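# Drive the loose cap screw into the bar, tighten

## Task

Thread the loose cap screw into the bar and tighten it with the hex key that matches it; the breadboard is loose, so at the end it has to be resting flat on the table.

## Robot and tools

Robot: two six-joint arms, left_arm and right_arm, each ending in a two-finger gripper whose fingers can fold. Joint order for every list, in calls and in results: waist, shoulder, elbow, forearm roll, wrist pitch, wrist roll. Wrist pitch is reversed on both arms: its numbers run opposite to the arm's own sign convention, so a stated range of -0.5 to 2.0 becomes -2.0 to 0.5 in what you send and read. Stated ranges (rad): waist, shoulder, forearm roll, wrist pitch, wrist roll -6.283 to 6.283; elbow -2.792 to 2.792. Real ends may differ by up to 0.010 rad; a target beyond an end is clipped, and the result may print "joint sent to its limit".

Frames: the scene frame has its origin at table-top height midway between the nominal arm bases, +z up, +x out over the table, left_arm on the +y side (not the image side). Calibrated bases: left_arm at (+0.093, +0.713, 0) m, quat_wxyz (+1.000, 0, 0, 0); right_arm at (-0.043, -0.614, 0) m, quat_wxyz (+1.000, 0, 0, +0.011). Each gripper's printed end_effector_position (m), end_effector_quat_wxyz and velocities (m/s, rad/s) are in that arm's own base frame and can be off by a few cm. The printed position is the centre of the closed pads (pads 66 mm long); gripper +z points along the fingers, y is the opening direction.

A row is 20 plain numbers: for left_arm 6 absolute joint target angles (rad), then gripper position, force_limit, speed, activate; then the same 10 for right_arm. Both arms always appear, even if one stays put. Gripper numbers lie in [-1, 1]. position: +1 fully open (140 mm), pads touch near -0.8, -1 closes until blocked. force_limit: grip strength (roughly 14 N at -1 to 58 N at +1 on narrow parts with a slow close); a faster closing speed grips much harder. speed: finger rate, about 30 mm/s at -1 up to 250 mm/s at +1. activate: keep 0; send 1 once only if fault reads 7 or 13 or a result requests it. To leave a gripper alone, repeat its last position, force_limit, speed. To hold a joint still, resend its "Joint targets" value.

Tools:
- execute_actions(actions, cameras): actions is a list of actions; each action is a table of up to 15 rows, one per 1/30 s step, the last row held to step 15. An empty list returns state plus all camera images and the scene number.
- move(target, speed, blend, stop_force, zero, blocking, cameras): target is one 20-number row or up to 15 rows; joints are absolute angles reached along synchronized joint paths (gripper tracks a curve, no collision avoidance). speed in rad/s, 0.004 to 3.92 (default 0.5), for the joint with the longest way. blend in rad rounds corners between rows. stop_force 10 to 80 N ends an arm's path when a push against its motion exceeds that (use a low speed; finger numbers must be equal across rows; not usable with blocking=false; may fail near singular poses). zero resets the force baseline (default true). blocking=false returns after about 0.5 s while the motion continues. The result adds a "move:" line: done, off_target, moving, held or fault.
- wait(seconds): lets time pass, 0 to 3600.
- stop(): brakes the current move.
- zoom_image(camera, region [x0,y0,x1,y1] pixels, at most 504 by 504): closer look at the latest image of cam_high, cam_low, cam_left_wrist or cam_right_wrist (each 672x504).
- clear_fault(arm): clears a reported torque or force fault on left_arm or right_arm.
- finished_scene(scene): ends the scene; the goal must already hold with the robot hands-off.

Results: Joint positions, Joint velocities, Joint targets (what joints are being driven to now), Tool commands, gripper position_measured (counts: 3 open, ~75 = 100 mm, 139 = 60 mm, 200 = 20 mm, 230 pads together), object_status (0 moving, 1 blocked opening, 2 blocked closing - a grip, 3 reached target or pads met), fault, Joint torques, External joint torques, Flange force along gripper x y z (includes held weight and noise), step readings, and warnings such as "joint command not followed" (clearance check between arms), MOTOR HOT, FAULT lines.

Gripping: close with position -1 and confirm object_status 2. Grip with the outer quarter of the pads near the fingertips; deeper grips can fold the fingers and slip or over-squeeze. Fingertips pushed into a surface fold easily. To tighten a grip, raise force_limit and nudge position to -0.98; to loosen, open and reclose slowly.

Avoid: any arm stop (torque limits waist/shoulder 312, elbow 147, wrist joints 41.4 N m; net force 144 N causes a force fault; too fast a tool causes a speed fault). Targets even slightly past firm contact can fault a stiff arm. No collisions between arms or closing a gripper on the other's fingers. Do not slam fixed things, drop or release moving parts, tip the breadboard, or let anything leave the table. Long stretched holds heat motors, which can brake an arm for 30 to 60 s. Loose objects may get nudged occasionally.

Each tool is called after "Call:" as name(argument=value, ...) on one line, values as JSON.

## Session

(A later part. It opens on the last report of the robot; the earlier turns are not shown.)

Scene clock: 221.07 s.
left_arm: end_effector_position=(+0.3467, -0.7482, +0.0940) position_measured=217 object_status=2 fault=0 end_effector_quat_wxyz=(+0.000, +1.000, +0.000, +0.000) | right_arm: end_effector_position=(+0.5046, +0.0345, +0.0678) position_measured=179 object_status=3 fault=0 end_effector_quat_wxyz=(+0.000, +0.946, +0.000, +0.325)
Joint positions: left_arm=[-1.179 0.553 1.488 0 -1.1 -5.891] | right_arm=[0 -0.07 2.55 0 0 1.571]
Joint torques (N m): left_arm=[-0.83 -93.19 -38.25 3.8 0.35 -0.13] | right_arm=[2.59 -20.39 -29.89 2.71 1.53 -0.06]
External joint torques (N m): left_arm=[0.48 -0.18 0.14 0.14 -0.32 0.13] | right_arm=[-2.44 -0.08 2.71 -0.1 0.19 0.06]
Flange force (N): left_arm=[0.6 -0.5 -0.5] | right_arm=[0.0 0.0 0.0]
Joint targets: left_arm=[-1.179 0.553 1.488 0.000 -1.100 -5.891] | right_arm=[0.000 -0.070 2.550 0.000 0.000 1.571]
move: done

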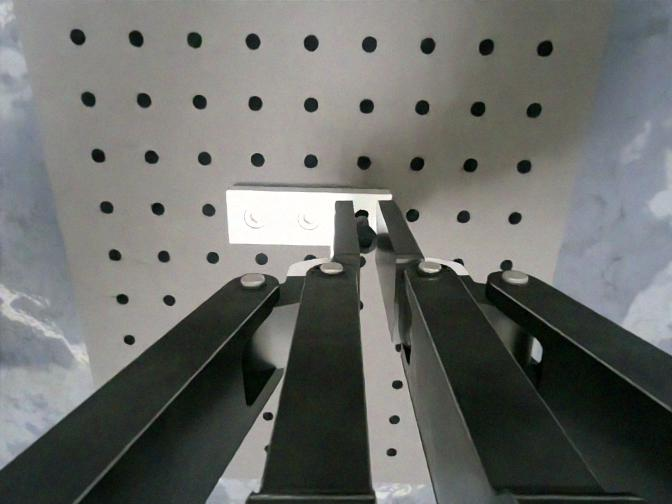

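Call:
move(target=[-1.1778,0.5651,1.4997,0,-1.0768,-5.8902,-1,-0.1,-1,0,0,-0.0702,2.5497,0,0,1.5708,-0.4,-0.1,-0.8,0], speed=0.01, stop_force=10)

Call:
move(target=[-1.1778,0.5725,1.5067,0,-1.0624,-5.8902,-1,-0.1,-1,0,0,-0.0702,2.5497,0,0,1.5708,-0.4,-0.1,-0.8,0], speed=0.01, stop_force=10, cameras=["cam_left_wrist"])

Call:
zoom_image(camera="cam_left_wrist", region=[300, 150, 430, 280])

Scene clock: 240.97 s.
left_arm: end_effector_position=(+0.3475, -0.7481, +0.0785) position_measured=217 object_status=2 fault=0 end_effector_quat_wxyz=(+0.000, +1.000, +0.000, +0.000) | right_arm: end_effector_position=(+0.5046, +0.0345, +0.0678) position_measured=179 object_status=3 fault=0 end_effector_quat_wxyz=(+0.000, +0.946, +0.000, +0.325)
Joint positions: left_arm=[-1.178 0.565 1.5 0 -1.077 -5.89] | right_arm=[0 -0.07 2.55 0 0 1.571]
Joint torques (N m): left_arm=[-0.21 -93.61 -37.67 4.03 0.3 -0.13] | right_arm=[2.37 -20.14 -29.96 2.66 1.62 -0.05]
External joint torques (N m): left_arm=[-0.09 -0.66 -0.06 -0.13 -0.27 0.13] | right_arm=[-2.31 -0.46 2.25 0 0.14 0.04]
Flange force (N): left_arm=[-0.2 -0.5 -1.0] | right_arm=[0.0 0.0 0.0]
Joint targets: left_arm=[-1.178 0.565 1.500 0.000 -1.077 -5.890] | right_arm=[0.000 -0.070 2.550 0.000 0.000 1.571]
move: done

Scene clock: 241.73 s.
left_arm: end_effector_position=(+0.3475, -0.7482, +0.0776) position_measured=217 object_status=2 fault=0 end_effector_quat_wxyz=(+0.000, +1.000, +0.000, +0.000) | right_arm: end_effector_position=(+0.5046, +0.0345, +0.0678) position_measured=179 object_status=3 fault=0 end_effector_quat_wxyz=(+0.000, +0.946, +0.000, +0.325)
Joint positions: left_arm=[-1.178 0.566 1.5 0 -1.075 -5.89] | right_arm=[0 -0.07 2.55 0 0 1.571]
Joint torques (N m): left_arm=[-0.1 -84.29 -31.36 4.12 0.24 -0.17] | right_arm=[2.41 -20.66 -29.8 2.75 1.71 -0.11]
External joint torques (N m): left_arm=[-0.39 -9.69 -6.21 -0.24 -0.22 0.17] | right_arm=[-2.25 -0.04 2.16 -0.1 0.05 0.11]
Flange force (N): left_arm=[0.3 1.2 -12.4] | right_arm=[0.0 0.0 0.0]
Joint targets: left_arm=[-1.178 0.566 1.500 0.000 -1.075 -5.890] | right_arm=[0.000 -0.070 2.550 0.000 0.000 1.571]
move: contact (left_arm); left_arm: the wrist pitch is farthest, 0.013 rad from its target

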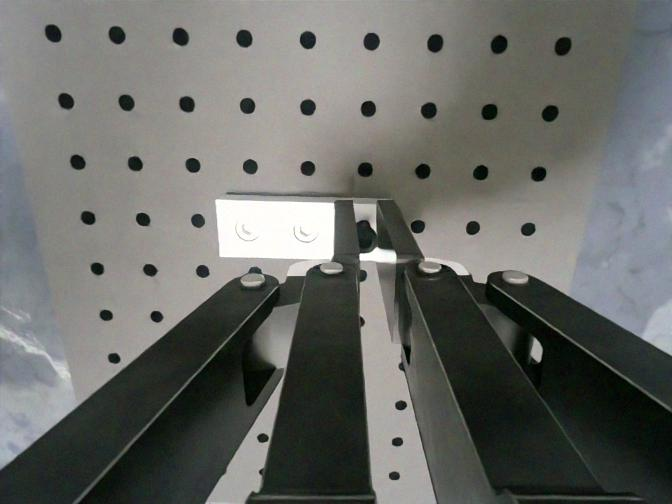

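Scaled by 3.877 from the camera's image (finer frame: 960x720).

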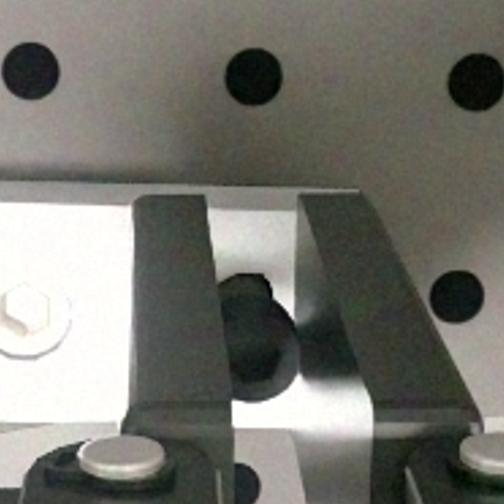

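Call:
move(target=[-1.1778,0.5666,1.5011,0,-1.0739,0.393,-1,-0.1,-1,0,0,-0.0702,2.5497,0,0,1.5708,-0.4,-0.1,-0.8,0], speed=1.2)

Call:
move(target=[-1.1778,0.5674,1.5018,0,-1.0724,6.2,-1,-0.1,-1,0,0,-0.0702,2.5497,0,0,1.5708,-0.4,-0.1,-0.8,0], speed=1.4, cameras=["cam_left_wrist"])

Call:
zoom_image(camera="cam_left_wrist", region=[300, 150, 430, 280])

Scene clock: 256.97 s.
left_arm: end_effector_position=(+0.3475, -0.7481, +0.0766) position_measured=217 object_status=2 fault=0 end_effector_quat_wxyz=(+0.000, +1.000, +0.000, +0.000) | right_arm: end_effector_position=(+0.5046, +0.0345, +0.0678) position_measured=179 object_status=3 fault=0 end_effector_quat_wxyz=(+0.000, +0.946, +0.000, +0.325)
Joint positions: left_arm=[-1.178 0.567 1.501 0 -1.074 0.393] | right_arm=[0 -0.07 2.55 0 0 1.571]
Joint torques (N m): left_arm=[-0.07 -91.33 -35.79 4.26 0.2 -0.21] | right_arm=[2.95 -20.62 -29.85 2.72 1.54 -0.01]
External joint torques (N m): left_arm=[-0.02 -2.8 -1.77 -0.38 -0.18 0.21] | right_arm=[-2.87 0.25 2.52 -0.09 0.19 0.01]
Flange force (N): left_arm=[0.4 0.3 -3.7] | right_arm=[0.0 0.0 0.0]
Joint targets: left_arm=[-1.178 0.567 1.501 0.000 -1.074 0.393] | right_arm=[0.000 -0.070 2.550 0.000 0.000 1.571]
move: done

Scene clock: 261.80 s.
left_arm: end_effector_position=(+0.3475, -0.7482, +0.0756) position_measured=217 object_status=2 fault=0 end_effector_quat_wxyz=(+0.000, +0.972, +0.236, +0.000) | right_arm: end_effector_position=(+0.5046, +0.0345, +0.0678) position_measured=179 object_status=3 fault=0 end_effector_quat_wxyz=(+0.000, +0.946, +0.000, +0.325)
Joint positions: left_arm=[-1.178 0.567 1.502 0 -1.072 6.2] | right_arm=[0 -0.07 2.55 0 0 1.571]
Joint torques (N m): left_arm=[0.23 -90.43 -35.53 4.25 0.5 -0.12] | right_arm=[2.98 -20.12 -29.85 2.7 1.52 -0.05]
External joint torques (N m): left_arm=[-0.63 -3.71 -2.03 -0.36 -0.5 0.12] | right_arm=[-3.02 -0.4 2.48 -0.07 0.21 0.05]
Flange force (N): left_arm=[-0.6 0.0 -5.1] | right_arm=[0.0 0.0 0.0]
Joint targets: left_arm=[-1.178 0.567 1.502 0.000 -1.072 6.200] | right_arm=[0.000 -0.070 2.550 0.000 0.000 1.571]
move: done

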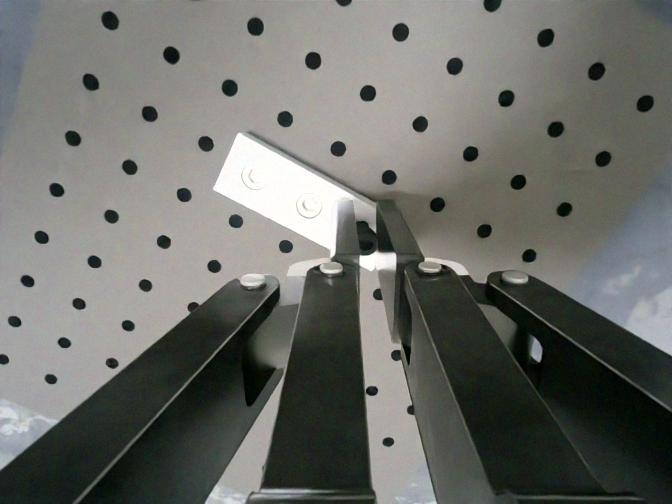

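Scaled by 3.877 from the camera's image (finer frame: 960x720).

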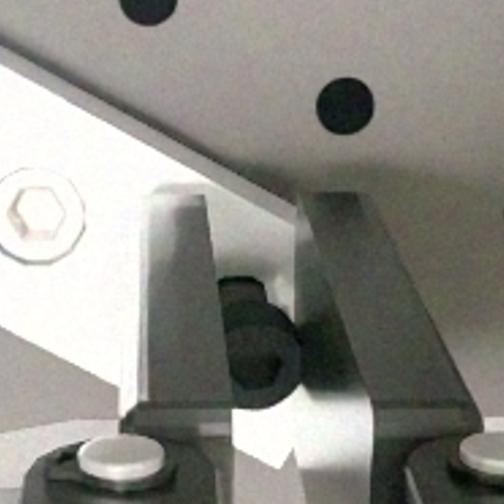

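Call:
move(target=[[-1.1778,0.5674,1.5018,0,-1.0724,6.2,-0.5,-0.1,-0.5,0,0,-0.0702,2.5497,0,0,1.5708,-0.4,-0.1,-0.8,0],[-1.1778,0.5662,1.5007,0,-1.0747,-6.2,-1,-0.1,-0.5,0,0,-0.0702,2.5497,0,0,1.5708,-0.4,-0.1,-0.8,0]], speed=3.5)

Call:
move(target=[-1.1778,0.5678,1.5022,0,-1.0716,6.2,-1,-0.1,-0.5,0,0,-0.0702,2.5497,0,0,1.5708,-0.4,-0.1,-0.8,0], speed=2)

Call:
move(target=[[-1.1778,0.5678,1.5022,0,-1.0716,6.2,-0.5,-0.1,-0.5,0,0,-0.0702,2.5497,0,0,1.5708,-0.4,-0.1,-0.8,0],[-1.1778,0.5668,1.5012,0,-1.0736,-6.2,-1,-0.1,-0.5,0,0,-0.0702,2.5497,0,0,1.5708,-0.4,-0.1,-0.8,0]], speed=3.5)

Call:
move(target=[-1.1778,0.5683,1.5027,0,-1.0706,6.2,-1,-0.1,-0.5,0,0,-0.0702,2.5497,0,0,1.5708,-0.4,-0.1,-0.8,0], speed=2, cameras=["cam_left_wrist"])

Call:
zoom_image(camera="cam_left_wrist", region=[300, 150, 430, 280])

Scene clock: 282.57 s.
left_arm: end_effector_position=(+0.3475, -0.7481, +0.0771) position_measured=218 object_status=2 fault=0 end_effector_quat_wxyz=(+0.000, +0.988, +0.154, +0.000) | right_arm: end_effector_position=(+0.5046, +0.0345, +0.0678) position_measured=179 object_status=3 fault=0 end_effector_quat_wxyz=(+0.000, +0.946, +0.000, +0.325)
Joint positions: left_arm=[-1.178 0.566 1.501 0 -1.075 -6.2] | right_arm=[0 -0.07 2.55 0 0 1.571]
Joint torques (N m): left_arm=[-0.98 -93.12 -37.66 3.77 0.58 -0.11] | right_arm=[2.66 -20.48 -29.96 2.73 1.58 -0.03]
External joint torques (N m): left_arm=[0.67 -0.81 0.13 0.12 -0.57 0.11] | right_arm=[-2.6 -0.02 2.46 -0.09 0.17 0.03]
Flange force (N): left_arm=[0.8 -1.0 -1.4] | right_arm=[0.0 0.0 0.0]
Joint targets: left_arm=[-1.178 0.566 1.501 0.000 -1.075 -6.200] | right_arm=[0.000 -0.070 2.550 0.000 0.000 1.571]
move: done

Scene clock: 289.57 s.
left_arm: end_effector_position=(+0.3475, -0.7482, +0.0751) position_measured=218 object_status=2 fault=0 end_effector_quat_wxyz=(+0.000, +0.972, +0.236, +0.000) | right_arm: end_effector_position=(+0.5046, +0.0345, +0.0678) position_measured=179 object_status=3 fault=0 end_effector_quat_wxyz=(+0.000, +0.946, +0.000, +0.325)
Joint positions: left_arm=[-1.178 0.568 1.502 0 -1.072 6.2] | right_arm=[0 -0.07 2.55 0 0 1.571]
Joint torques (N m): left_arm=[1.07 -92.74 -36.68 4.52 0.39 0.21] | right_arm=[2.95 -20.4 -29.96 2.74 1.49 -0.01]
External joint torques (N m): left_arm=[-1.36 -1.24 -0.77 -0.64 -0.38 -0.21] | right_arm=[-2.96 0.04 2.55 -0.1 0.24 0.01]
Flange force (N): left_arm=[-1.9 0.3 -2.1] | right_arm=[0.0 0.0 0.0]
Joint targets: left_arm=[-1.178 0.568 1.502 0.000 -1.072 6.200] | right_arm=[0.000 -0.070 2.550 0.000 0.000 1.571]
move: done

Scene clock: 295.23 s.
left_arm: end_effector_position=(+0.3475, -0.7482, +0.0764) position_measured=218 object_status=2 fault=0 end_effector_quat_wxyz=(+0.000, +0.988, +0.154, +0.000) | right_arm: end_effector_position=(+0.5046, +0.0345, +0.0678) position_measured=179 object_status=3 fault=0 end_effector_quat_wxyz=(+0.000, +0.946, +0.000, +0.325)
Joint positions: left_arm=[-1.178 0.567 1.501 0 -1.074 -6.2] | right_arm=[0 -0.07 2.55 0 0 1.571]
Joint torques (N m): left_arm=[-1.17 -93.38 -37.45 3.67 0.47 -0.14] | right_arm=[2.86 -20.07 -30.09 2.7 1.58 -0.13]
External joint torques (N m): left_arm=[0.93 -0.85 -0.15 0.22 -0.45 0.14] | right_arm=[-2.93 -0.25 2.73 -0.06 0.15 0.13]
Flange force (N): left_arm=[1.2 -0.5 -1.4] | right_arm=[0.0 0.0 0.0]
Joint targets: left_arm=[-1.178 0.567 1.501 0.000 -1.074 -6.200] | right_arm=[0.000 -0.070 2.550 0.000 0.000 1.571]
move: done

Scene clock: 302.23 s.
left_arm: end_effector_position=(+0.3475, -0.7481, +0.0744) position_measured=218 object_status=2 fault=0 end_effector_quat_wxyz=(+0.000, +0.972, +0.236, +0.000) | right_arm: end_effector_position=(+0.5046, +0.0345, +0.0678) position_measured=179 object_status=3 fault=0 end_effector_quat_wxyz=(+0.000, +0.946, +0.000, +0.325)
Joint positions: left_arm=[-1.178 0.568 1.503 0 -1.071 6.2] | right_arm=[0 -0.07 2.55 0 0 1.571]
Joint torques (N m): left_arm=[0.82 -92.74 -36.9 4.57 0.36 -0.09] | right_arm=[3.31 -20.4 -29.81 2.59 1.63 -0.05]
External joint torques (N m): left_arm=[-0.86 -1.43 -0.56 -0.69 -0.35 0.09] | right_arm=[-3.19 -0.13 2.39 0.04 0.11 0.05]
Flange force (N): left_arm=[-0.9 -0.4 -2.0] | right_arm=[0.0 0.0 0.0]
Joint targets: left_arm=[-1.178 0.568 1.503 0.000 -1.071 6.200] | right_arm=[0.000 -0.070 2.550 0.000 0.000 1.571]
move: done

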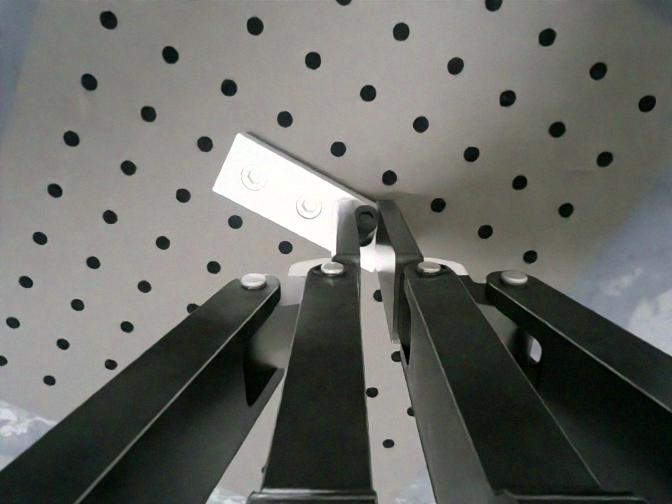

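Scaled by 3.877 from the camera's image (finer frame: 960x720).

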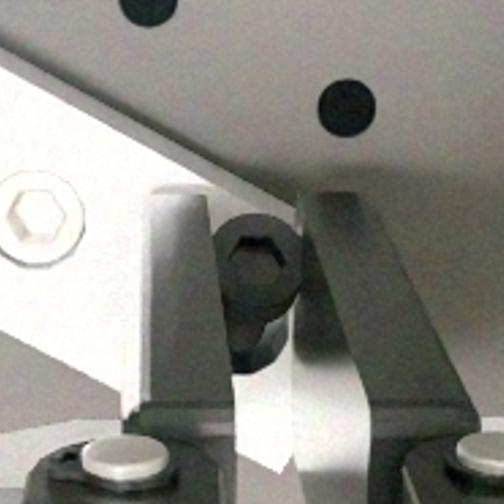

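Call:
move(target=[[-1.1778,0.5683,1.5027,0,-1.0706,6.2,-0.4,-0.1,-0.9,0,0,-0.0702,2.5497,0,0,1.5708,-0.4,-0.1,-0.8,0],[-1.1778,0.5350,1.4585,0,-1.1481,6.2,-0.4,-0.1,-0.9,0,0,-0.0702,2.5497,0,0,1.5708,-0.4,-0.1,-0.8,0]], speed=0.1, cameras=["cam_left_wrist"])

Call:
zoom_image(camera="cam_left_wrist", region=[300, 120, 430, 250])

Scene clock: 315.27 s.
left_arm: end_effector_position=(+0.3482, -0.7497, +0.1240) position_measured=179 object_status=3 fault=0 end_effector_quat_wxyz=(+0.000, +0.972, +0.236, +0.000) | right_arm: end_effector_position=(+0.5046, +0.0345, +0.0678) position_measured=179 object_status=3 fault=0 end_effector_quat_wxyz=(+0.000, +0.946, +0.000, +0.325)
Joint positions: left_arm=[-1.178 0.535 1.459 0 -1.148 6.2] | right_arm=[0 -0.07 2.55 0 0 1.571]
Joint torques (N m): left_arm=[-0.91 -92.52 -38.56 3.92 0.2 -0.15] | right_arm=[2.43 -20.31 -29.83 2.8 1.58 -0.06]
External joint torques (N m): left_arm=[0.84 -0.06 -0.33 0.12 -0.2 0.15] | right_arm=[-2.47 -0.08 2.45 -0.17 0.16 0.06]
Flange force (N): left_arm=[1.2 1.0 -0.6] | right_arm=[0.0 0.0 0.0]
Joint targets: left_arm=[-1.178 0.535 1.459 0.000 -1.148 6.200] | right_arm=[0.000 -0.070 2.550 0.000 0.000 1.571]
move: done

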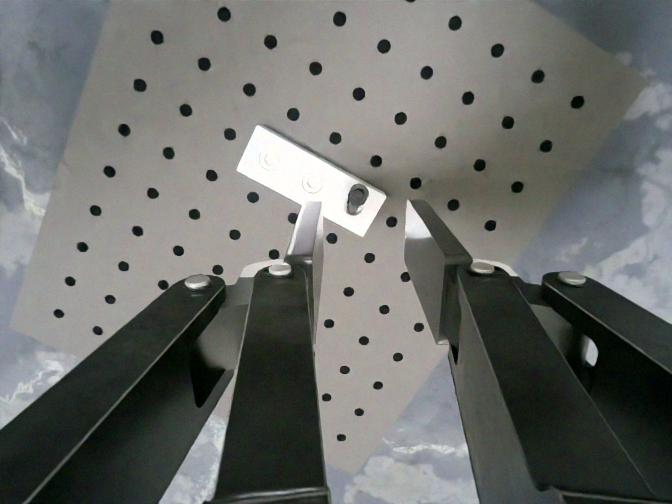

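Scaled by 3.877 from the camera's image (finer frame: 960x720).

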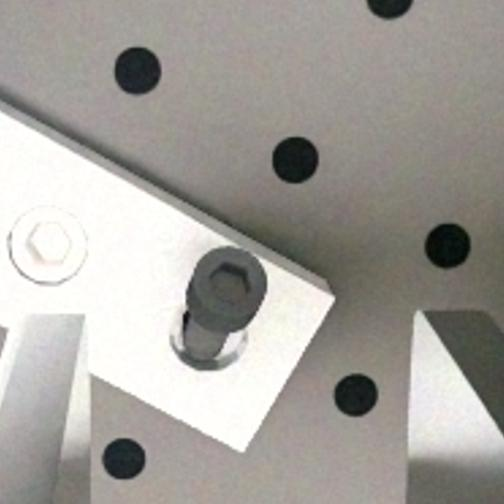

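Call:
move(target=[[-1.1778,0.5350,1.4585,0,-1.1481,4.629,-0.2,-0.1,-0.5,0,0,-0.0702,2.5497,0,0,1.5708,-0.4,-0.1,-0.8,0],[-1.1778,0.5656,1.5002,0,-1.0758,4.629,-0.2,-0.1,-0.5,0,0,-0.0702,2.5497,0,0,1.5708,-0.4,-0.1,-0.8,0],[-1.1778,0.5656,1.5002,0,-1.0758,4.629,-1,-0.1,-1,0,0,-0.0702,2.5497,0,0,1.5708,-0.4,-0.1,-0.8,0]], speed=[1,0.1,0.1], cameras=["cam_left_wrist"])

Call:
zoom_image(camera="cam_left_wrist", region=[300, 150, 430, 280])

Scene clock: 339.73 s.
left_arm: end_effector_position=(+0.3475, -0.7481, +0.0779) position_measured=217 object_status=0 fault=0 end_effector_quat_wxyz=(+0.000, +0.520, +0.854, +0.000) | right_arm: end_effector_position=(+0.5046, +0.0345, +0.0678) position_measured=179 object_status=3 fault=0 end_effector_quat_wxyz=(+0.000, +0.946, +0.000, +0.325)
Joint positions: left_arm=[-1.178 0.566 1.5 0 -1.076 4.629] | right_arm=[0 -0.07 2.55 0 0 1.571]
Joint torques (N m): left_arm=[-0.66 -93.01 -36.53 3.95 0.04 -0.13] | right_arm=[3.31 -20.25 -30 2.67 1.59 -0.05]
External joint torques (N m): left_arm=[0.61 -1.09 -1.03 -0.09 -0.08 0.13] | right_arm=[-3.25 -0.29 2.46 -0.02 0.16 0.05]
Flange force (N): left_arm=[-1.1 0.8 -1.7] | right_arm=[0.0 0.0 0.0]
Joint targets: left_arm=[-1.178 0.566 1.500 0.000 -1.076 4.629] | right_arm=[0.000 -0.070 2.550 0.000 0.000 1.571]
move: done

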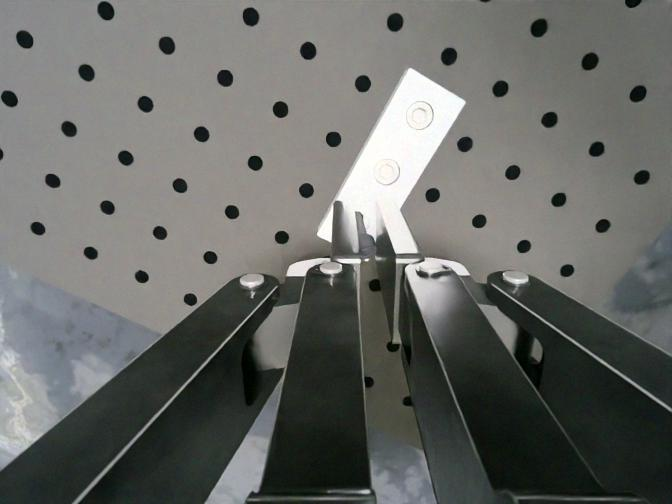

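Scaled by 3.877 from the camera's image (finer frame: 960x720).

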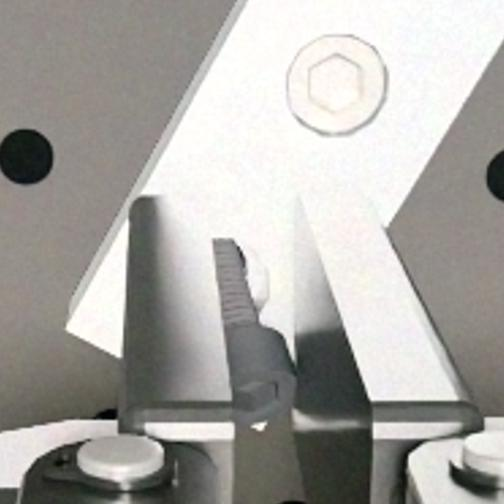

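Call:
move(target=[[-1.1778,0.5350,1.4585,0,-1.1481,4.629,-1,-0.1,-1,0,0,-0.0702,2.5497,0,0.9087,1.5708,-0.4,-0.1,-0.8,0],[-1.1157,0.3730,1.2226,0,-1.5460,1.176,-1,-0.1,-1,0,0,-0.0702,2.5497,0,0.9087,1.5708,-0.4,-0.1,-0.8,0],[-1.1157,0.3730,1.2226,0,-1.5460,1.176,-1,-0.1,-1,0,0.8283,-0.0702,2.5497,0,0.9087,1.5708,-0.4,-0.1,-0.8,0]], speed=[0.5,1.2,0.8], cameras=["cam_left_wrist","cam_right_wrist"])

Call:
zoom_image(camera="cam_right_wrist", region=[310, 100, 430, 220])

Call:
zoom_image(camera="cam_left_wrist", region=[300, 150, 430, 280])

Scene clock: 385.40 s.
left_arm: end_effector_position=(+0.3759, -0.6897, +0.3835) position_measured=217 object_status=2 fault=0 end_effector_quat_wxyz=(+0.000, +0.936, -0.353, +0.000) | right_arm: end_effector_position=(+0.4024, +0.4894, +0.3301) position_measured=179 object_status=3 fault=0 end_effector_quat_wxyz=(-0.285, +0.647, +0.285, +0.647)
Joint positions: left_arm=[-1.116 0.373 1.223 0 -1.546 1.176] | right_arm=[0.828 -0.07 2.55 0 0.909 1.571]
Joint torques (N m): left_arm=[-0.89 -81.27 -42.79 4.27 0.35 -0.13] | right_arm=[3.51 -21.04 -31 2.72 2.59 -0.09]
External joint torques (N m): left_arm=[0.69 0.14 0.04 0.13 -0.29 0.13] | right_arm=[-3.39 -0.4 2.73 -0.1 0.17 0.09]
Flange force (N): left_arm=[0.7 -0.8 -0.4] | right_arm=[-2.1 12.5 -4.9]
Joint targets: left_arm=[-1.116 0.373 1.223 0.000 -1.546 1.176] | right_arm=[0.828 -0.070 2.550 0.000 0.909 1.571]
move: done

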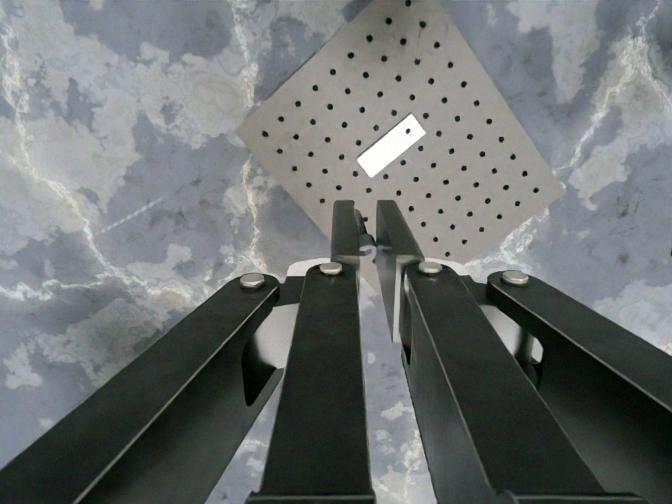

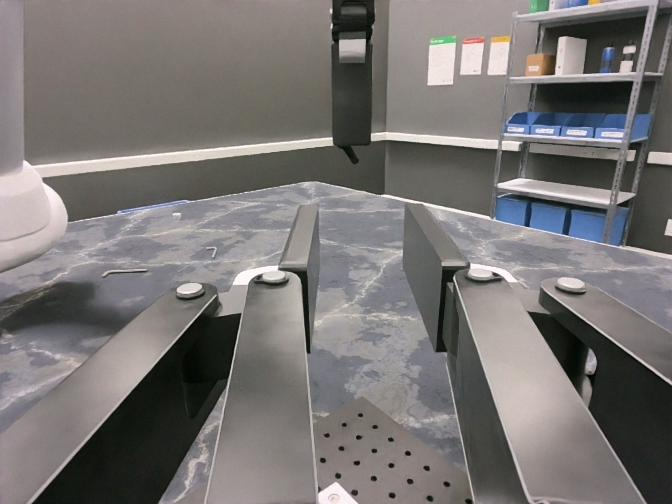

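Scaled by 4.200 from the camera's image (finer frame: 960x720).

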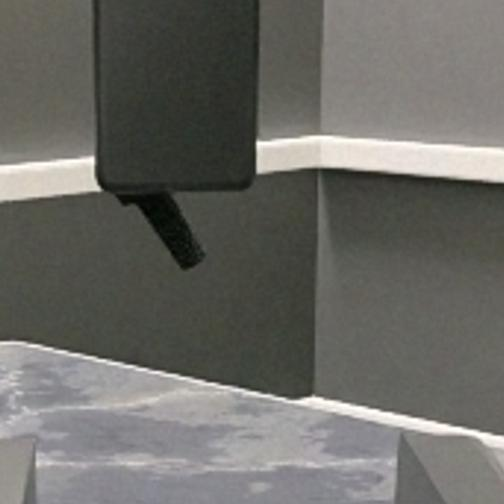

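Scaled by 3.877 from the camera's image (finer frame: 960x720).

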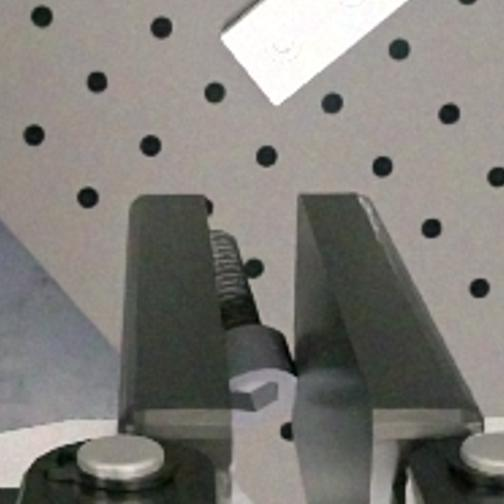

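Call:
move(target=[[-1.1130,0.3817,1.2103,0,-1.5496,1.1783,-1,-0.1,-1,0,0.8283,-0.0702,2.5497,0,0.9087,1.5708,-0.4,-0.1,-0.8,0],[-1.1130,0.3817,1.2103,0,-1.5496,1.1783,-1,-0.1,-1,0,0.8283,0.0969,2.3788,0,0.9049,1.5708,-0.4,-0.1,-0.8,0],[-1.1130,0.3817,1.2103,0,-1.5496,1.1783,-1,-0.1,-1,0,0.8283,0.1668,2.2929,0,0.8889,1.5708,-0.4,-0.1,-0.8,0]], speed=0.2, cameras=["cam_right_wrist"])

Call:
zoom_image(camera="cam_right_wrist", region=[260, 110, 460, 280])

Scene clock: 404.00 s.
left_arm: end_effector_position=(+0.3800, -0.6932, +0.3835) position_measured=217 object_status=2 fault=0 end_effector_quat_wxyz=(+0.000, +0.936, -0.353, +0.000) | right_arm: end_effector_position=(+0.5072, +0.6037, +0.3299) position_measured=179 object_status=3 fault=0 end_effector_quat_wxyz=(-0.285, +0.647, +0.285, +0.647)
Joint positions: left_arm=[-1.113 0.382 1.21 0 -1.55 1.178] | right_arm=[0.828 0.167 2.293 0 0.889 1.571]
Joint torques (N m): left_arm=[-1.12 -82.59 -42.91 4.27 0.31 -0.11] | right_arm=[2.62 -44.8 -31.8 2.81 2.72 -0.04]
External joint torques (N m): left_arm=[0.84 0.73 0.2 0.11 -0.26 0.11] | right_arm=[-2.47 -1.83 2.76 -0.11 0.05 0.04]
Flange force (N): left_arm=[1.4 -0.8 -0.1] | right_arm=[1.1 6.4 -7.3]
Joint targets: left_arm=[-1.113 0.382 1.210 0.000 -1.550 1.178] | right_arm=[0.828 0.167 2.293 0.000 0.889 1.571]
move: done

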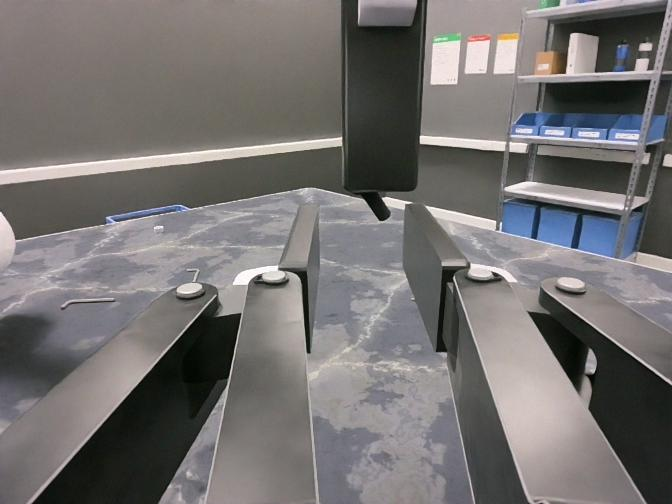

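Scaled by 2.520 from the camera's image (finer frame: 960x720).

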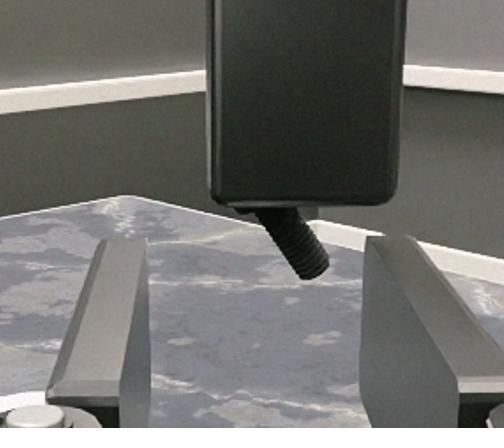

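Call:
move(target=[-1.1130,0.3817,1.2103,0,-1.5496,1.1783,-1,-0.1,-1,0,0.8283,0.1668,2.2929,0,0.8889,1.5708,-1,-0.1,-1,0], cameras=["cam_right_wrist","cam_left_wrist"])

Scene clock: 445.47 s.
left_arm: end_effector_position=(+0.3800, -0.6932, +0.3835) position_measured=217 object_status=2 fault=0 end_effector_quat_wxyz=(+0.000, +0.936, -0.353, +0.000) | right_arm: end_effector_position=(+0.5072, +0.6037, +0.3299) position_measured=223 object_status=0 fault=0 end_effector_quat_wxyz=(-0.285, +0.647, +0.285, +0.647)
Joint positions: left_arm=[-1.113 0.382 1.21 0 -1.55 1.178] | right_arm=[0.828 0.167 2.293 0 0.889 1.571]
Joint torques (N m): left_arm=[-2.42 -82.57 -41.56 3.64 -0.7 -0.1] | right_arm=[-0.06 -46.73 -32.31 3.82 2.68 0.03]
External joint torques (N m): left_arm=[2.11 0.57 -1.17 0.75 0.75 0.1] | right_arm=[0.12 0.17 3.35 -1.12 0.09 -0.03]
Flange force (N): left_arm=[4.2 -1.4 -0.7] | right_arm=[-2.8 3.3 -5.7]
Joint targets: left_arm=[-1.113 0.382 1.210 0.000 -1.550 1.178] | right_arm=[0.828 0.167 2.293 0.000 0.889 1.571]
move: done
Images, in order (width x height): cam_left_wrist 672x504, cam_right_wrist 672x504.

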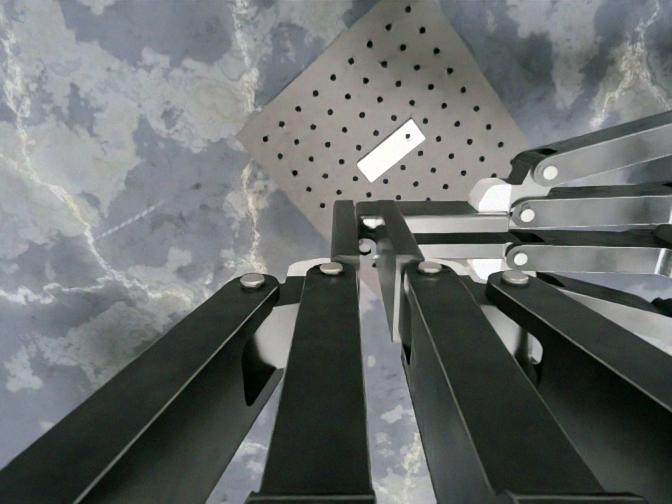

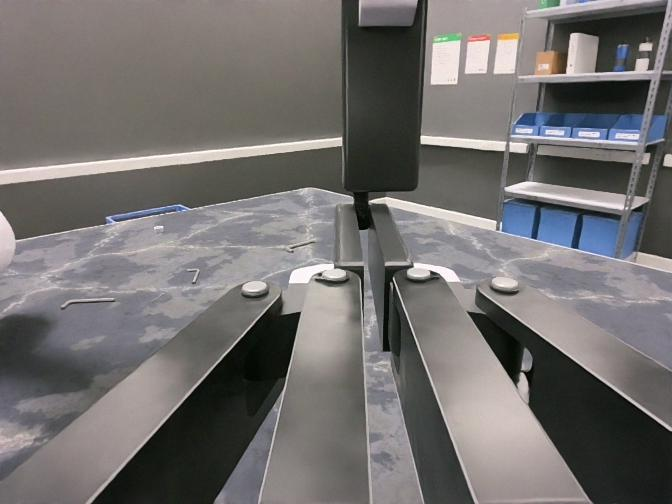

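Call:
zoom_image(camera="cam_right_wrist", region=[310, 160, 450, 260])

Call:
zoom_image(camera="cam_left_wrist", region=[310, 180, 450, 280])

Scaled by 3.600 from the camera's image (finer frame: 960x720).

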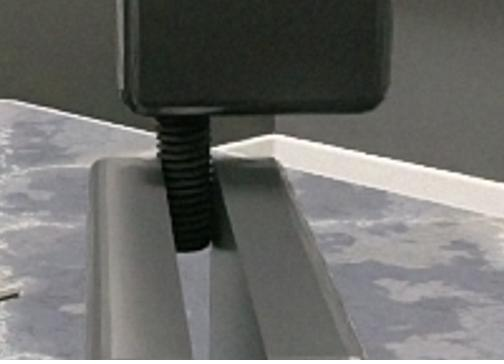

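Scaled by 3.600 from the camera's image (finer frame: 960x720).

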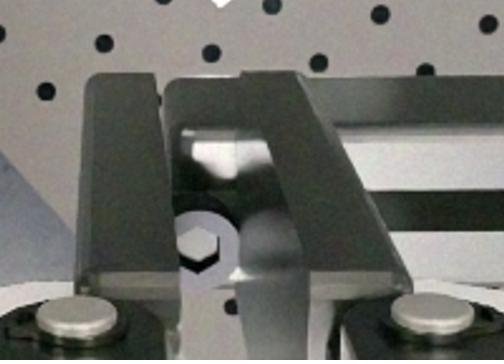

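Call:
move(target=[[-1.1130,0.3817,1.2103,0,-1.5496,1.1783,-0.4,-0.1,-0.8,0,0.8283,0.1668,2.2929,0,0.8889,1.5708,-1,-0.1,-1,0],[-1.1161,0.3713,1.2254,0,-1.5449,1.1752,-0.4,-0.1,-0.8,0,0.8283,0.1668,2.2929,0,0.8889,1.5708,-1,-0.1,-1,0],[-1.1161,0.3713,1.2254,0,-1.5449,1.1752,-1,-0.1,-1,0,0.8283,0.1668,2.2929,0,0.8889,1.5708,-1,-0.1,-1,0]], speed=0.05, cameras=["cam_right_wrist","cam_left_wrist"])

Call:
zoom_image(camera="cam_right_wrist", region=[310, 160, 450, 260])

Call:
zoom_image(camera="cam_left_wrist", region=[310, 180, 450, 280])

Scene clock: 472.47 s.
left_arm: end_effector_position=(+0.3752, -0.6890, +0.3833) position_measured=217 object_status=0 fault=0 end_effector_quat_wxyz=(+0.000, +0.936, -0.353, +0.000) | right_arm: end_effector_position=(+0.5072, +0.6037, +0.3299) position_measured=223 object_status=2 fault=0 end_effector_quat_wxyz=(-0.285, +0.647, +0.285, +0.647)
Joint positions: left_arm=[-1.116 0.371 1.225 0 -1.545 1.175] | right_arm=[0.828 0.167 2.293 0 0.889 1.571]
Joint torques (N m): left_arm=[-1.18 -80.61 -42.24 4.32 0.24 -0.16] | right_arm=[2.19 -47.18 -32.17 2.8 2.97 -0.09]
External joint torques (N m): left_arm=[1.01 -0.27 -0.48 0.07 -0.19 0.16] | right_arm=[-1.98 0.51 3.02 -0.11 -0.19 0.09]
Flange force (N): left_arm=[1.3 -1.1 -1.2] | right_arm=[-2.5 5.1 -4.5]
Joint targets: left_arm=[-1.116 0.371 1.225 0.000 -1.545 1.175] | right_arm=[0.828 0.167 2.293 0.000 0.889 1.571]
move: done
Images, in order (width x height): cam_left_wrist 672x504, cam_right_wrist 672x504.

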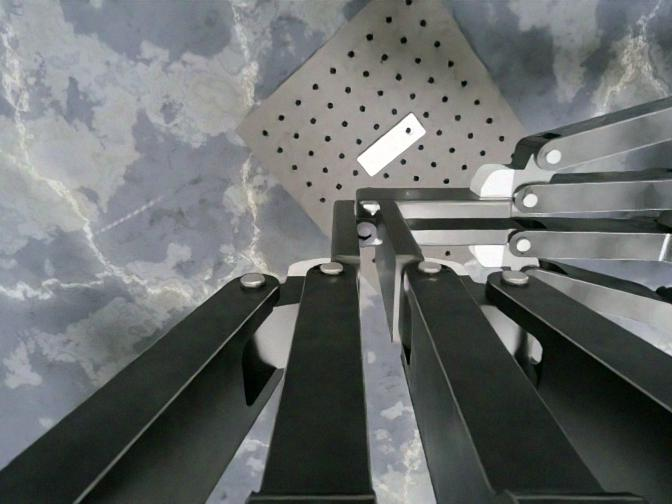

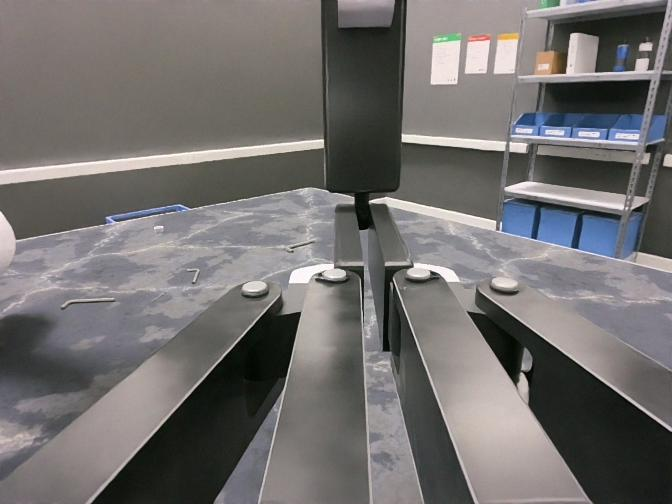

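Scaled by 3.600 from the camera's image (finer frame: 960x720).

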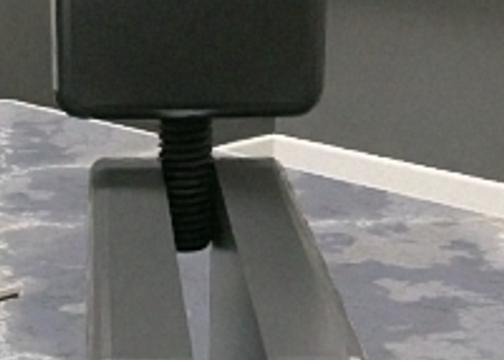

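Scaled by 3.600 from the camera's image (finer frame: 960x720).

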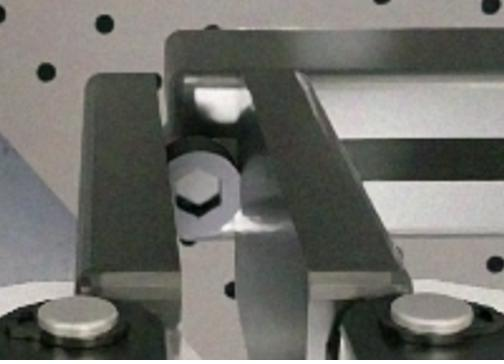

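Call:
move(target=[[-1.1161,0.3713,1.2254,0,-1.5449,1.1752,-1,-0.1,-1,0,0.8283,0.1668,2.2929,0,0.8889,1.5708,-0.4,-0.1,-0.8,0],[-1.1161,0.3713,1.2254,0,-1.5449,1.1752,-1,-0.1,-1,0,0.8283,0.0969,2.3788,0,0.9049,1.5708,-0.4,-0.1,-0.8,0],[-1.1161,0.3713,1.2254,0,-1.5449,1.1752,-1,-0.1,-1,0,0.8283,-0.0702,2.5497,0,0.9087,1.5708,-0.4,-0.1,-0.8,0],[-1.1161,0.3713,1.2254,0,-1.5449,1.1752,-1,-0.1,-1,0,0,-0.0702,2.5497,0,0,1.5708,-0.4,-0.1,-0.8,0]], speed=[0.1,0.1,0.3,0.6], cameras=["cam_left_wrist"])

Call:
zoom_image(camera="cam_left_wrist", region=[310, 180, 450, 280])

Call:
move(target=[-1.1787,0.5531,1.4885,0,-1.1000,-5.8911,-1,-0.1,-1,0,0,-0.0702,2.5497,0,0,1.5708,-0.4,-0.1,-0.8,0], speed=1.2, cameras=["cam_left_wrist"])

Call:
zoom_image(camera="cam_left_wrist", region=[260, 140, 450, 280])

Scene clock: 501.10 s.
left_arm: end_effector_position=(+0.3752, -0.6890, +0.3832) position_measured=217 object_status=2 fault=0 end_effector_quat_wxyz=(+0.000, +0.936, -0.353, +0.000) | right_arm: end_effector_position=(+0.5046, +0.0345, +0.0678) position_measured=179 object_status=3 fault=0 end_effector_quat_wxyz=(+0.000, +0.946, +0.000, +0.325)
Joint positions: left_arm=[-1.116 0.371 1.225 0 -1.545 1.175] | right_arm=[0 -0.07 2.55 0 0 1.571]
Joint torques (N m): left_arm=[-0.79 -81.21 -42.87 4.3 0.41 -0.12] | right_arm=[0.79 -20.41 -30.12 2.66 1.51 -0.09]
External joint torques (N m): left_arm=[0.61 0.25 0.12 0.09 -0.35 0.12] | right_arm=[-0.7 -0.09 2.57 -0.01 0.24 0.09]
Flange force (N): left_arm=[0.7 -0.7 -0.4] | right_arm=[0.0 0.0 0.0]
Joint targets: left_arm=[-1.116 0.371 1.225 0.000 -1.545 1.175] | right_arm=[0.000 -0.070 2.550 0.000 0.000 1.571]
move: done

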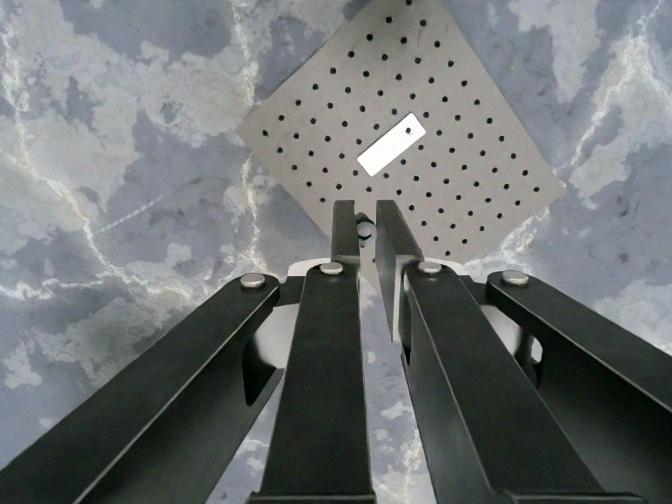

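Scaled by 3.600 from the camera's image (finer frame: 960x720).

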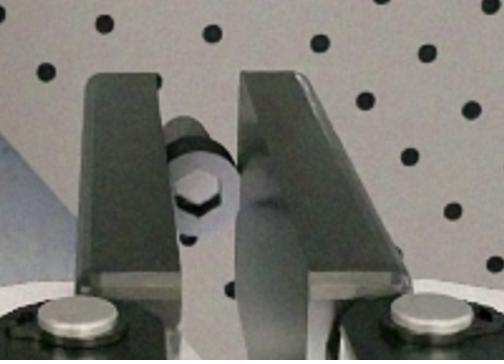

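Scene clock: 507.63 s.
left_arm: end_effector_position=(+0.3467, -0.7482, +0.0940) position_measured=217 object_status=2 fault=0 end_effector_quat_wxyz=(+0.000, +1.000, +0.000, +0.000) | right_arm: end_effector_position=(+0.5046, +0.0345, +0.0678) position_measured=179 object_status=3 fault=0 end_effector_quat_wxyz=(+0.000, +0.946, +0.000, +0.325)
Joint positions: left_arm=[-1.179 0.553 1.488 0 -1.1 -5.891] | right_arm=[0 -0.07 2.55 0 0 1.571]
Joint torques (N m): left_arm=[-0.73 -93.27 -38.19 3.83 0.33 0.15] | right_arm=[2.42 -20.34 -30.16 2.68 1.54 -0.02]
External joint torques (N m): left_arm=[0.36 -0.13 0.06 0.12 -0.3 -0.15] | right_arm=[-2.36 -0.19 2.58 -0.03 0.21 0.02]
Flange force (N): left_arm=[0.2 -0.1 -0.5] | right_arm=[0.0 0.0 0.0]
Joint targets: left_arm=[-1.179 0.553 1.488 0.000 -1.100 -5.891] | right_arm=[0.000 -0.070 2.550 0.000 0.000 1.571]
move: done

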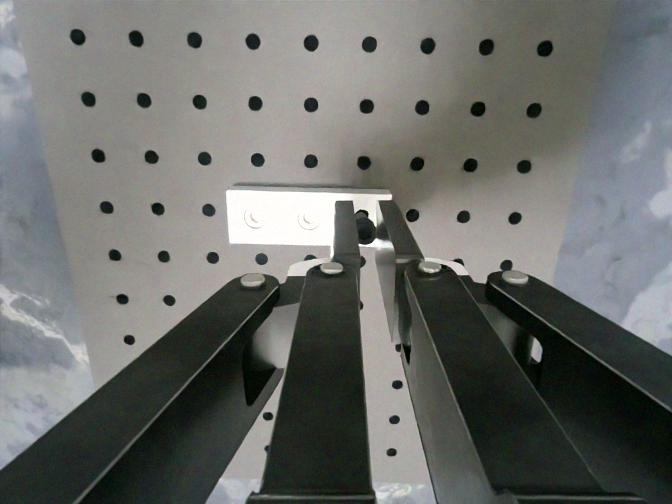

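Scaled by 2.653 from the camera's image (finer frame: 960x720).

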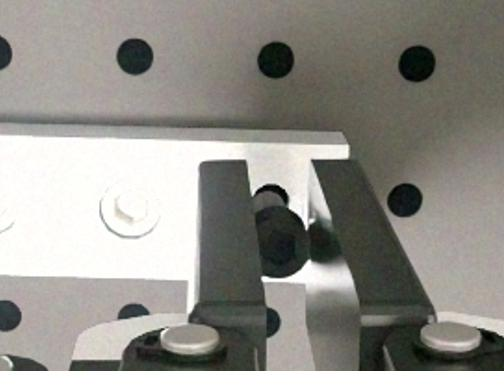

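Call:
move(target=[[-1.1778,0.5651,1.4997,0,-1.0768,-5.8902,-1,-0.1,-1,0,0,-0.0702,2.5497,0,0,1.5708,-0.4,-0.1,-0.8,0],[-1.1778,0.5725,1.5067,0,-1.0624,-5.8902,-1,-0.1,-1,0,0,-0.0702,2.5497,0,0,1.5708,-0.4,-0.1,-0.8,0]], speed=0.01, stop_force=10, cameras=["cam_left_wrist"])

Call:
zoom_image(camera="cam_left_wrist", region=[260, 140, 450, 280])

Scene clock: 515.93 s.
left_arm: end_effector_position=(+0.3471, -0.7483, +0.0879) position_measured=217 object_status=2 fault=0 end_effector_quat_wxyz=(+0.000, +1.000, +0.000, +0.000) | right_arm: end_effector_position=(+0.5046, +0.0345, +0.0678) position_measured=179 object_status=3 fault=0 end_effector_quat_wxyz=(+0.000, +0.946, +0.000, +0.325)
Joint positions: left_arm=[-1.178 0.558 1.493 0 -1.091 -5.891] | right_arm=[0 -0.07 2.55 0 0 1.571]
Joint torques (N m): left_arm=[-0.02 -84.08 -33.22 4.24 0.96 -0.15] | right_arm=[2.6 -20.79 -29.79 2.74 1.61 -0.02]
External joint torques (N m): left_arm=[-0.17 -9.43 -4.63 -0.33 -0.93 0.15] | right_arm=[-2.45 0.41 2.49 -0.12 0.12 0.02]
Flange force (N): left_arm=[-0.7 -1.4 -12.1] | right_arm=[0.0 0.0 0.0]
Joint targets: left_arm=[-1.178 0.558 1.493 0.000 -1.091 -5.891] | right_arm=[0.000 -0.070 2.550 0.000 0.000 1.571]
move: contact (left_arm); path passed 0 of 2 targets; left_arm: the wrist pitch is farthest, 0.028 rad from its target

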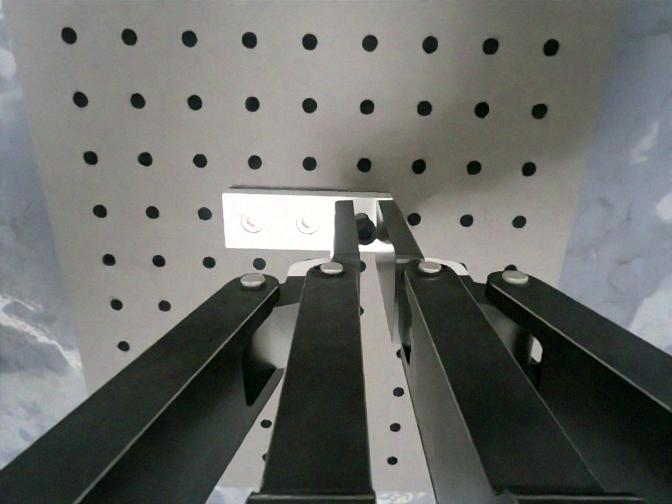

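Scaled by 2.653 from the camera's image (finer frame: 960x720).

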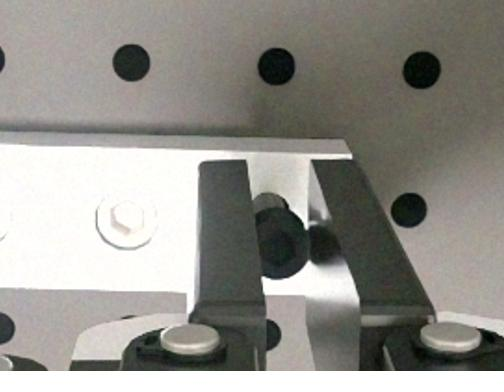

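Call:
move(target=[-1.1787,0.5531,1.4885,0,-1.1000,-5.8911,-1,-0.1,-1,0,0,-0.0702,2.5497,0,0,1.5708,-0.4,-0.1,-0.8,0], speed=0.1, cameras=["cam_left_wrist"])

Call:
zoom_image(camera="cam_left_wrist", region=[330, 190, 400, 250])

Scene clock: 528.33 s.
left_arm: end_effector_position=(+0.3468, -0.7481, +0.0939) position_measured=217 object_status=2 fault=0 end_effector_quat_wxyz=(+0.000, +1.000, +0.000, +0.000) | right_arm: end_effector_position=(+0.5046, +0.0345, +0.0678) position_measured=179 object_status=3 fault=0 end_effector_quat_wxyz=(+0.000, +0.946, +0.000, +0.325)
Joint positions: left_arm=[-1.179 0.553 1.489 0 -1.1 -5.891] | right_arm=[0 -0.07 2.55 0 0 1.571]
Joint torques (N m): left_arm=[-1.91 -93.39 -38.08 3.86 0.39 -0.12] | right_arm=[3.51 -20.31 -29.8 2.6 1.56 -0.13]
External joint torques (N m): left_arm=[1.6 -0.01 -0.01 0.08 -0.37 0.12] | right_arm=[-3.45 -0.28 2.21 0.05 0.19 0.13]
Flange force (N): left_arm=[2.1 -0.5 -0.6] | right_arm=[0.0 0.0 0.0]
Joint targets: left_arm=[-1.179 0.553 1.488 0.000 -1.100 -5.891] | right_arm=[0.000 -0.070 2.550 0.000 0.000 1.571]
move: done

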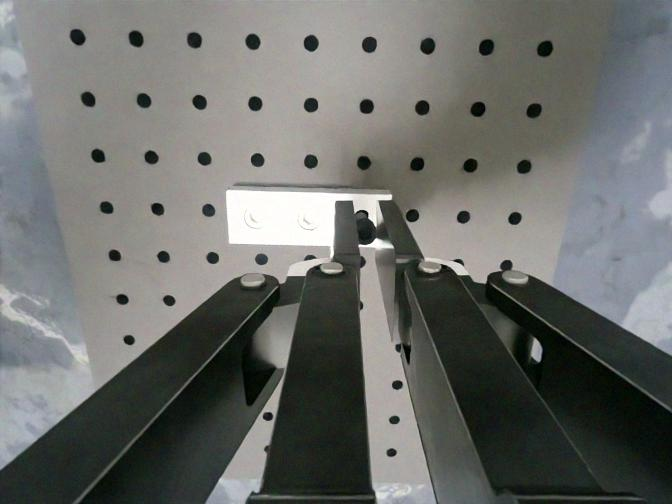

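Scaled by 7.200 from the camera's image (finer frame: 960x720).

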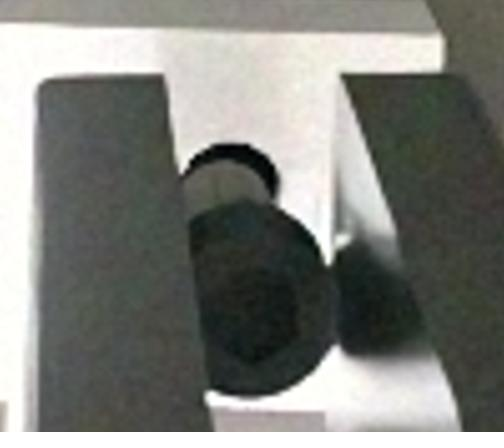

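Call:
move(target=[[-1.1800,0.5531,1.4885,0,-1.1000,-5.8924,-1,-0.1,-1,0,0,-0.0702,2.5497,0,0,1.5708,-0.4,-0.1,-0.8,0],[-1.1791,0.5651,1.4997,0,-1.0768,-5.8915,-1,-0.1,-1,0,0,-0.0702,2.5497,0,0,1.5708,-0.4,-0.1,-0.8,0],[-1.1791,0.5725,1.5067,0,-1.0624,-5.8915,-1,-0.1,-1,0,0,-0.0702,2.5497,0,0,1.5708,-0.4,-0.1,-0.8,0]], speed=0.01, stop_force=10, cameras=["cam_left_wrist"])

Call:
zoom_image(camera="cam_left_wrist", region=[330, 190, 400, 250])

Scene clock: 563.07 s.
left_arm: end_effector_position=(+0.3465, -0.7487, +0.0802) position_measured=217 object_status=2 fault=0 end_effector_quat_wxyz=(+0.000, +1.000, +0.000, +0.000) | right_arm: end_effector_position=(+0.5046, +0.0345, +0.0678) position_measured=179 object_status=3 fault=0 end_effector_quat_wxyz=(+0.000, +0.946, +0.000, +0.325)
Joint positions: left_arm=[-1.179 0.564 1.498 0 -1.079 -5.892] | right_arm=[0 -0.07 2.55 0 0 1.571]
Joint torques (N m): left_arm=[-1.18 -84.87 -33.21 3.74 0.89 -0.13] | right_arm=[2.57 -20.52 -29.75 2.73 1.56 -0.02]
External joint torques (N m): left_arm=[1.08 -9.25 -4.52 0.16 -0.86 0.13] | right_arm=[-2.49 0.05 2.41 -0.1 0.18 0.02]
Flange force (N): left_arm=[0.7 -2.0 -11.8] | right_arm=[0.0 0.0 0.0]
Joint targets: left_arm=[-1.179 0.564 1.498 0.000 -1.079 -5.892] | right_arm=[0.000 -0.070 2.550 0.000 0.000 1.571]
move: contact (left_arm); path passed 1 of 3 targets; left_arm: the wrist pitch is farthest, 0.017 rad from its target

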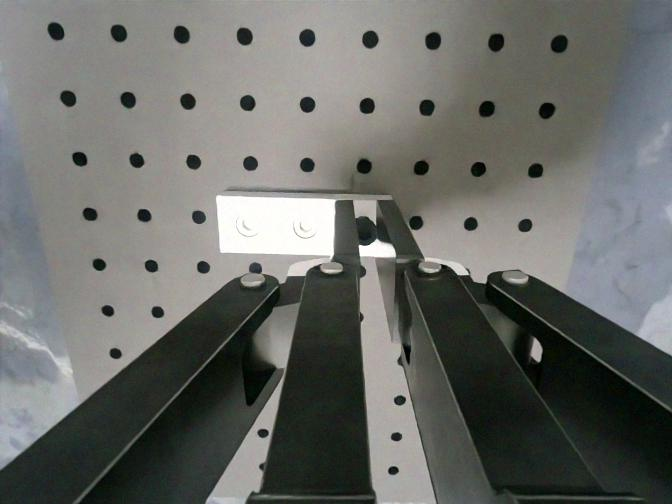

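Scaled by 7.200 from the camera's image (finer frame: 960x720).

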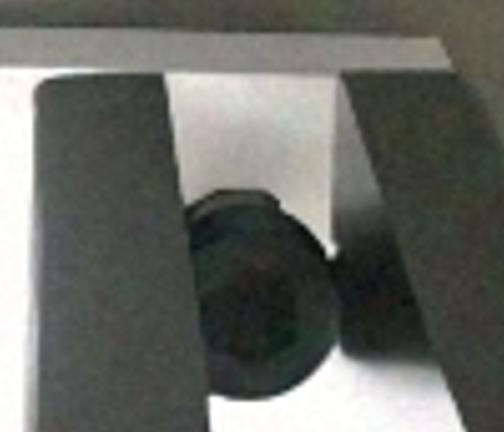

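Call:
move(target=[[-1.1785,0.5624,1.4970,0,-1.0820,-5.8909,-1,-0.1,-1,0,0,-0.0702,2.5497,0,0,1.5708,-0.4,-0.1,-0.8,0],[-1.1785,0.5725,1.5067,0,-1.0624,-5.8909,-1,-0.1,-1,0,0,-0.0702,2.5497,0,0,1.5708,-0.4,-0.1,-0.8,0]], speed=0.01, stop_force=12, zero=false)

Scene clock: 573.73 s.
left_arm: end_effector_position=(+0.3470, -0.7485, +0.0799) position_measured=217 object_status=2 fault=0 end_effector_quat_wxyz=(+0.000, +1.000, +0.000, +0.000) | right_arm: end_effector_position=(+0.5046, +0.0345, +0.0678) position_measured=179 object_status=3 fault=0 end_effector_quat_wxyz=(+0.000, +0.946, +0.000, +0.325)
Joint positions: left_arm=[-1.178 0.564 1.499 0 -1.078 -5.891] | right_arm=[0 -0.07 2.55 0 0 1.571]
Joint torques (N m): left_arm=[-0.32 -84.67 -33.4 4.07 0.96 -0.06] | right_arm=[2.99 -20.5 -29.97 2.66 1.69 -0.02]
External joint torques (N m): left_arm=[0.28 -9.26 -4.25 -0.17 -0.93 0.06] | right_arm=[-2.95 0.07 2.56 -0.02 0.04 0.02]
Flange force (N): left_arm=[-0.5 -2.1 -11.7] | right_arm=[0.0 0.0 0.0]
Joint targets: left_arm=[-1.179 0.564 1.499 0.000 -1.078 -5.891] | right_arm=[0.000 -0.070 2.550 0.000 0.000 1.571]
move: contact (left_arm); path passed 1 of 2 targets; left_arm: the wrist pitch is farthest, 0.016 rad from its target


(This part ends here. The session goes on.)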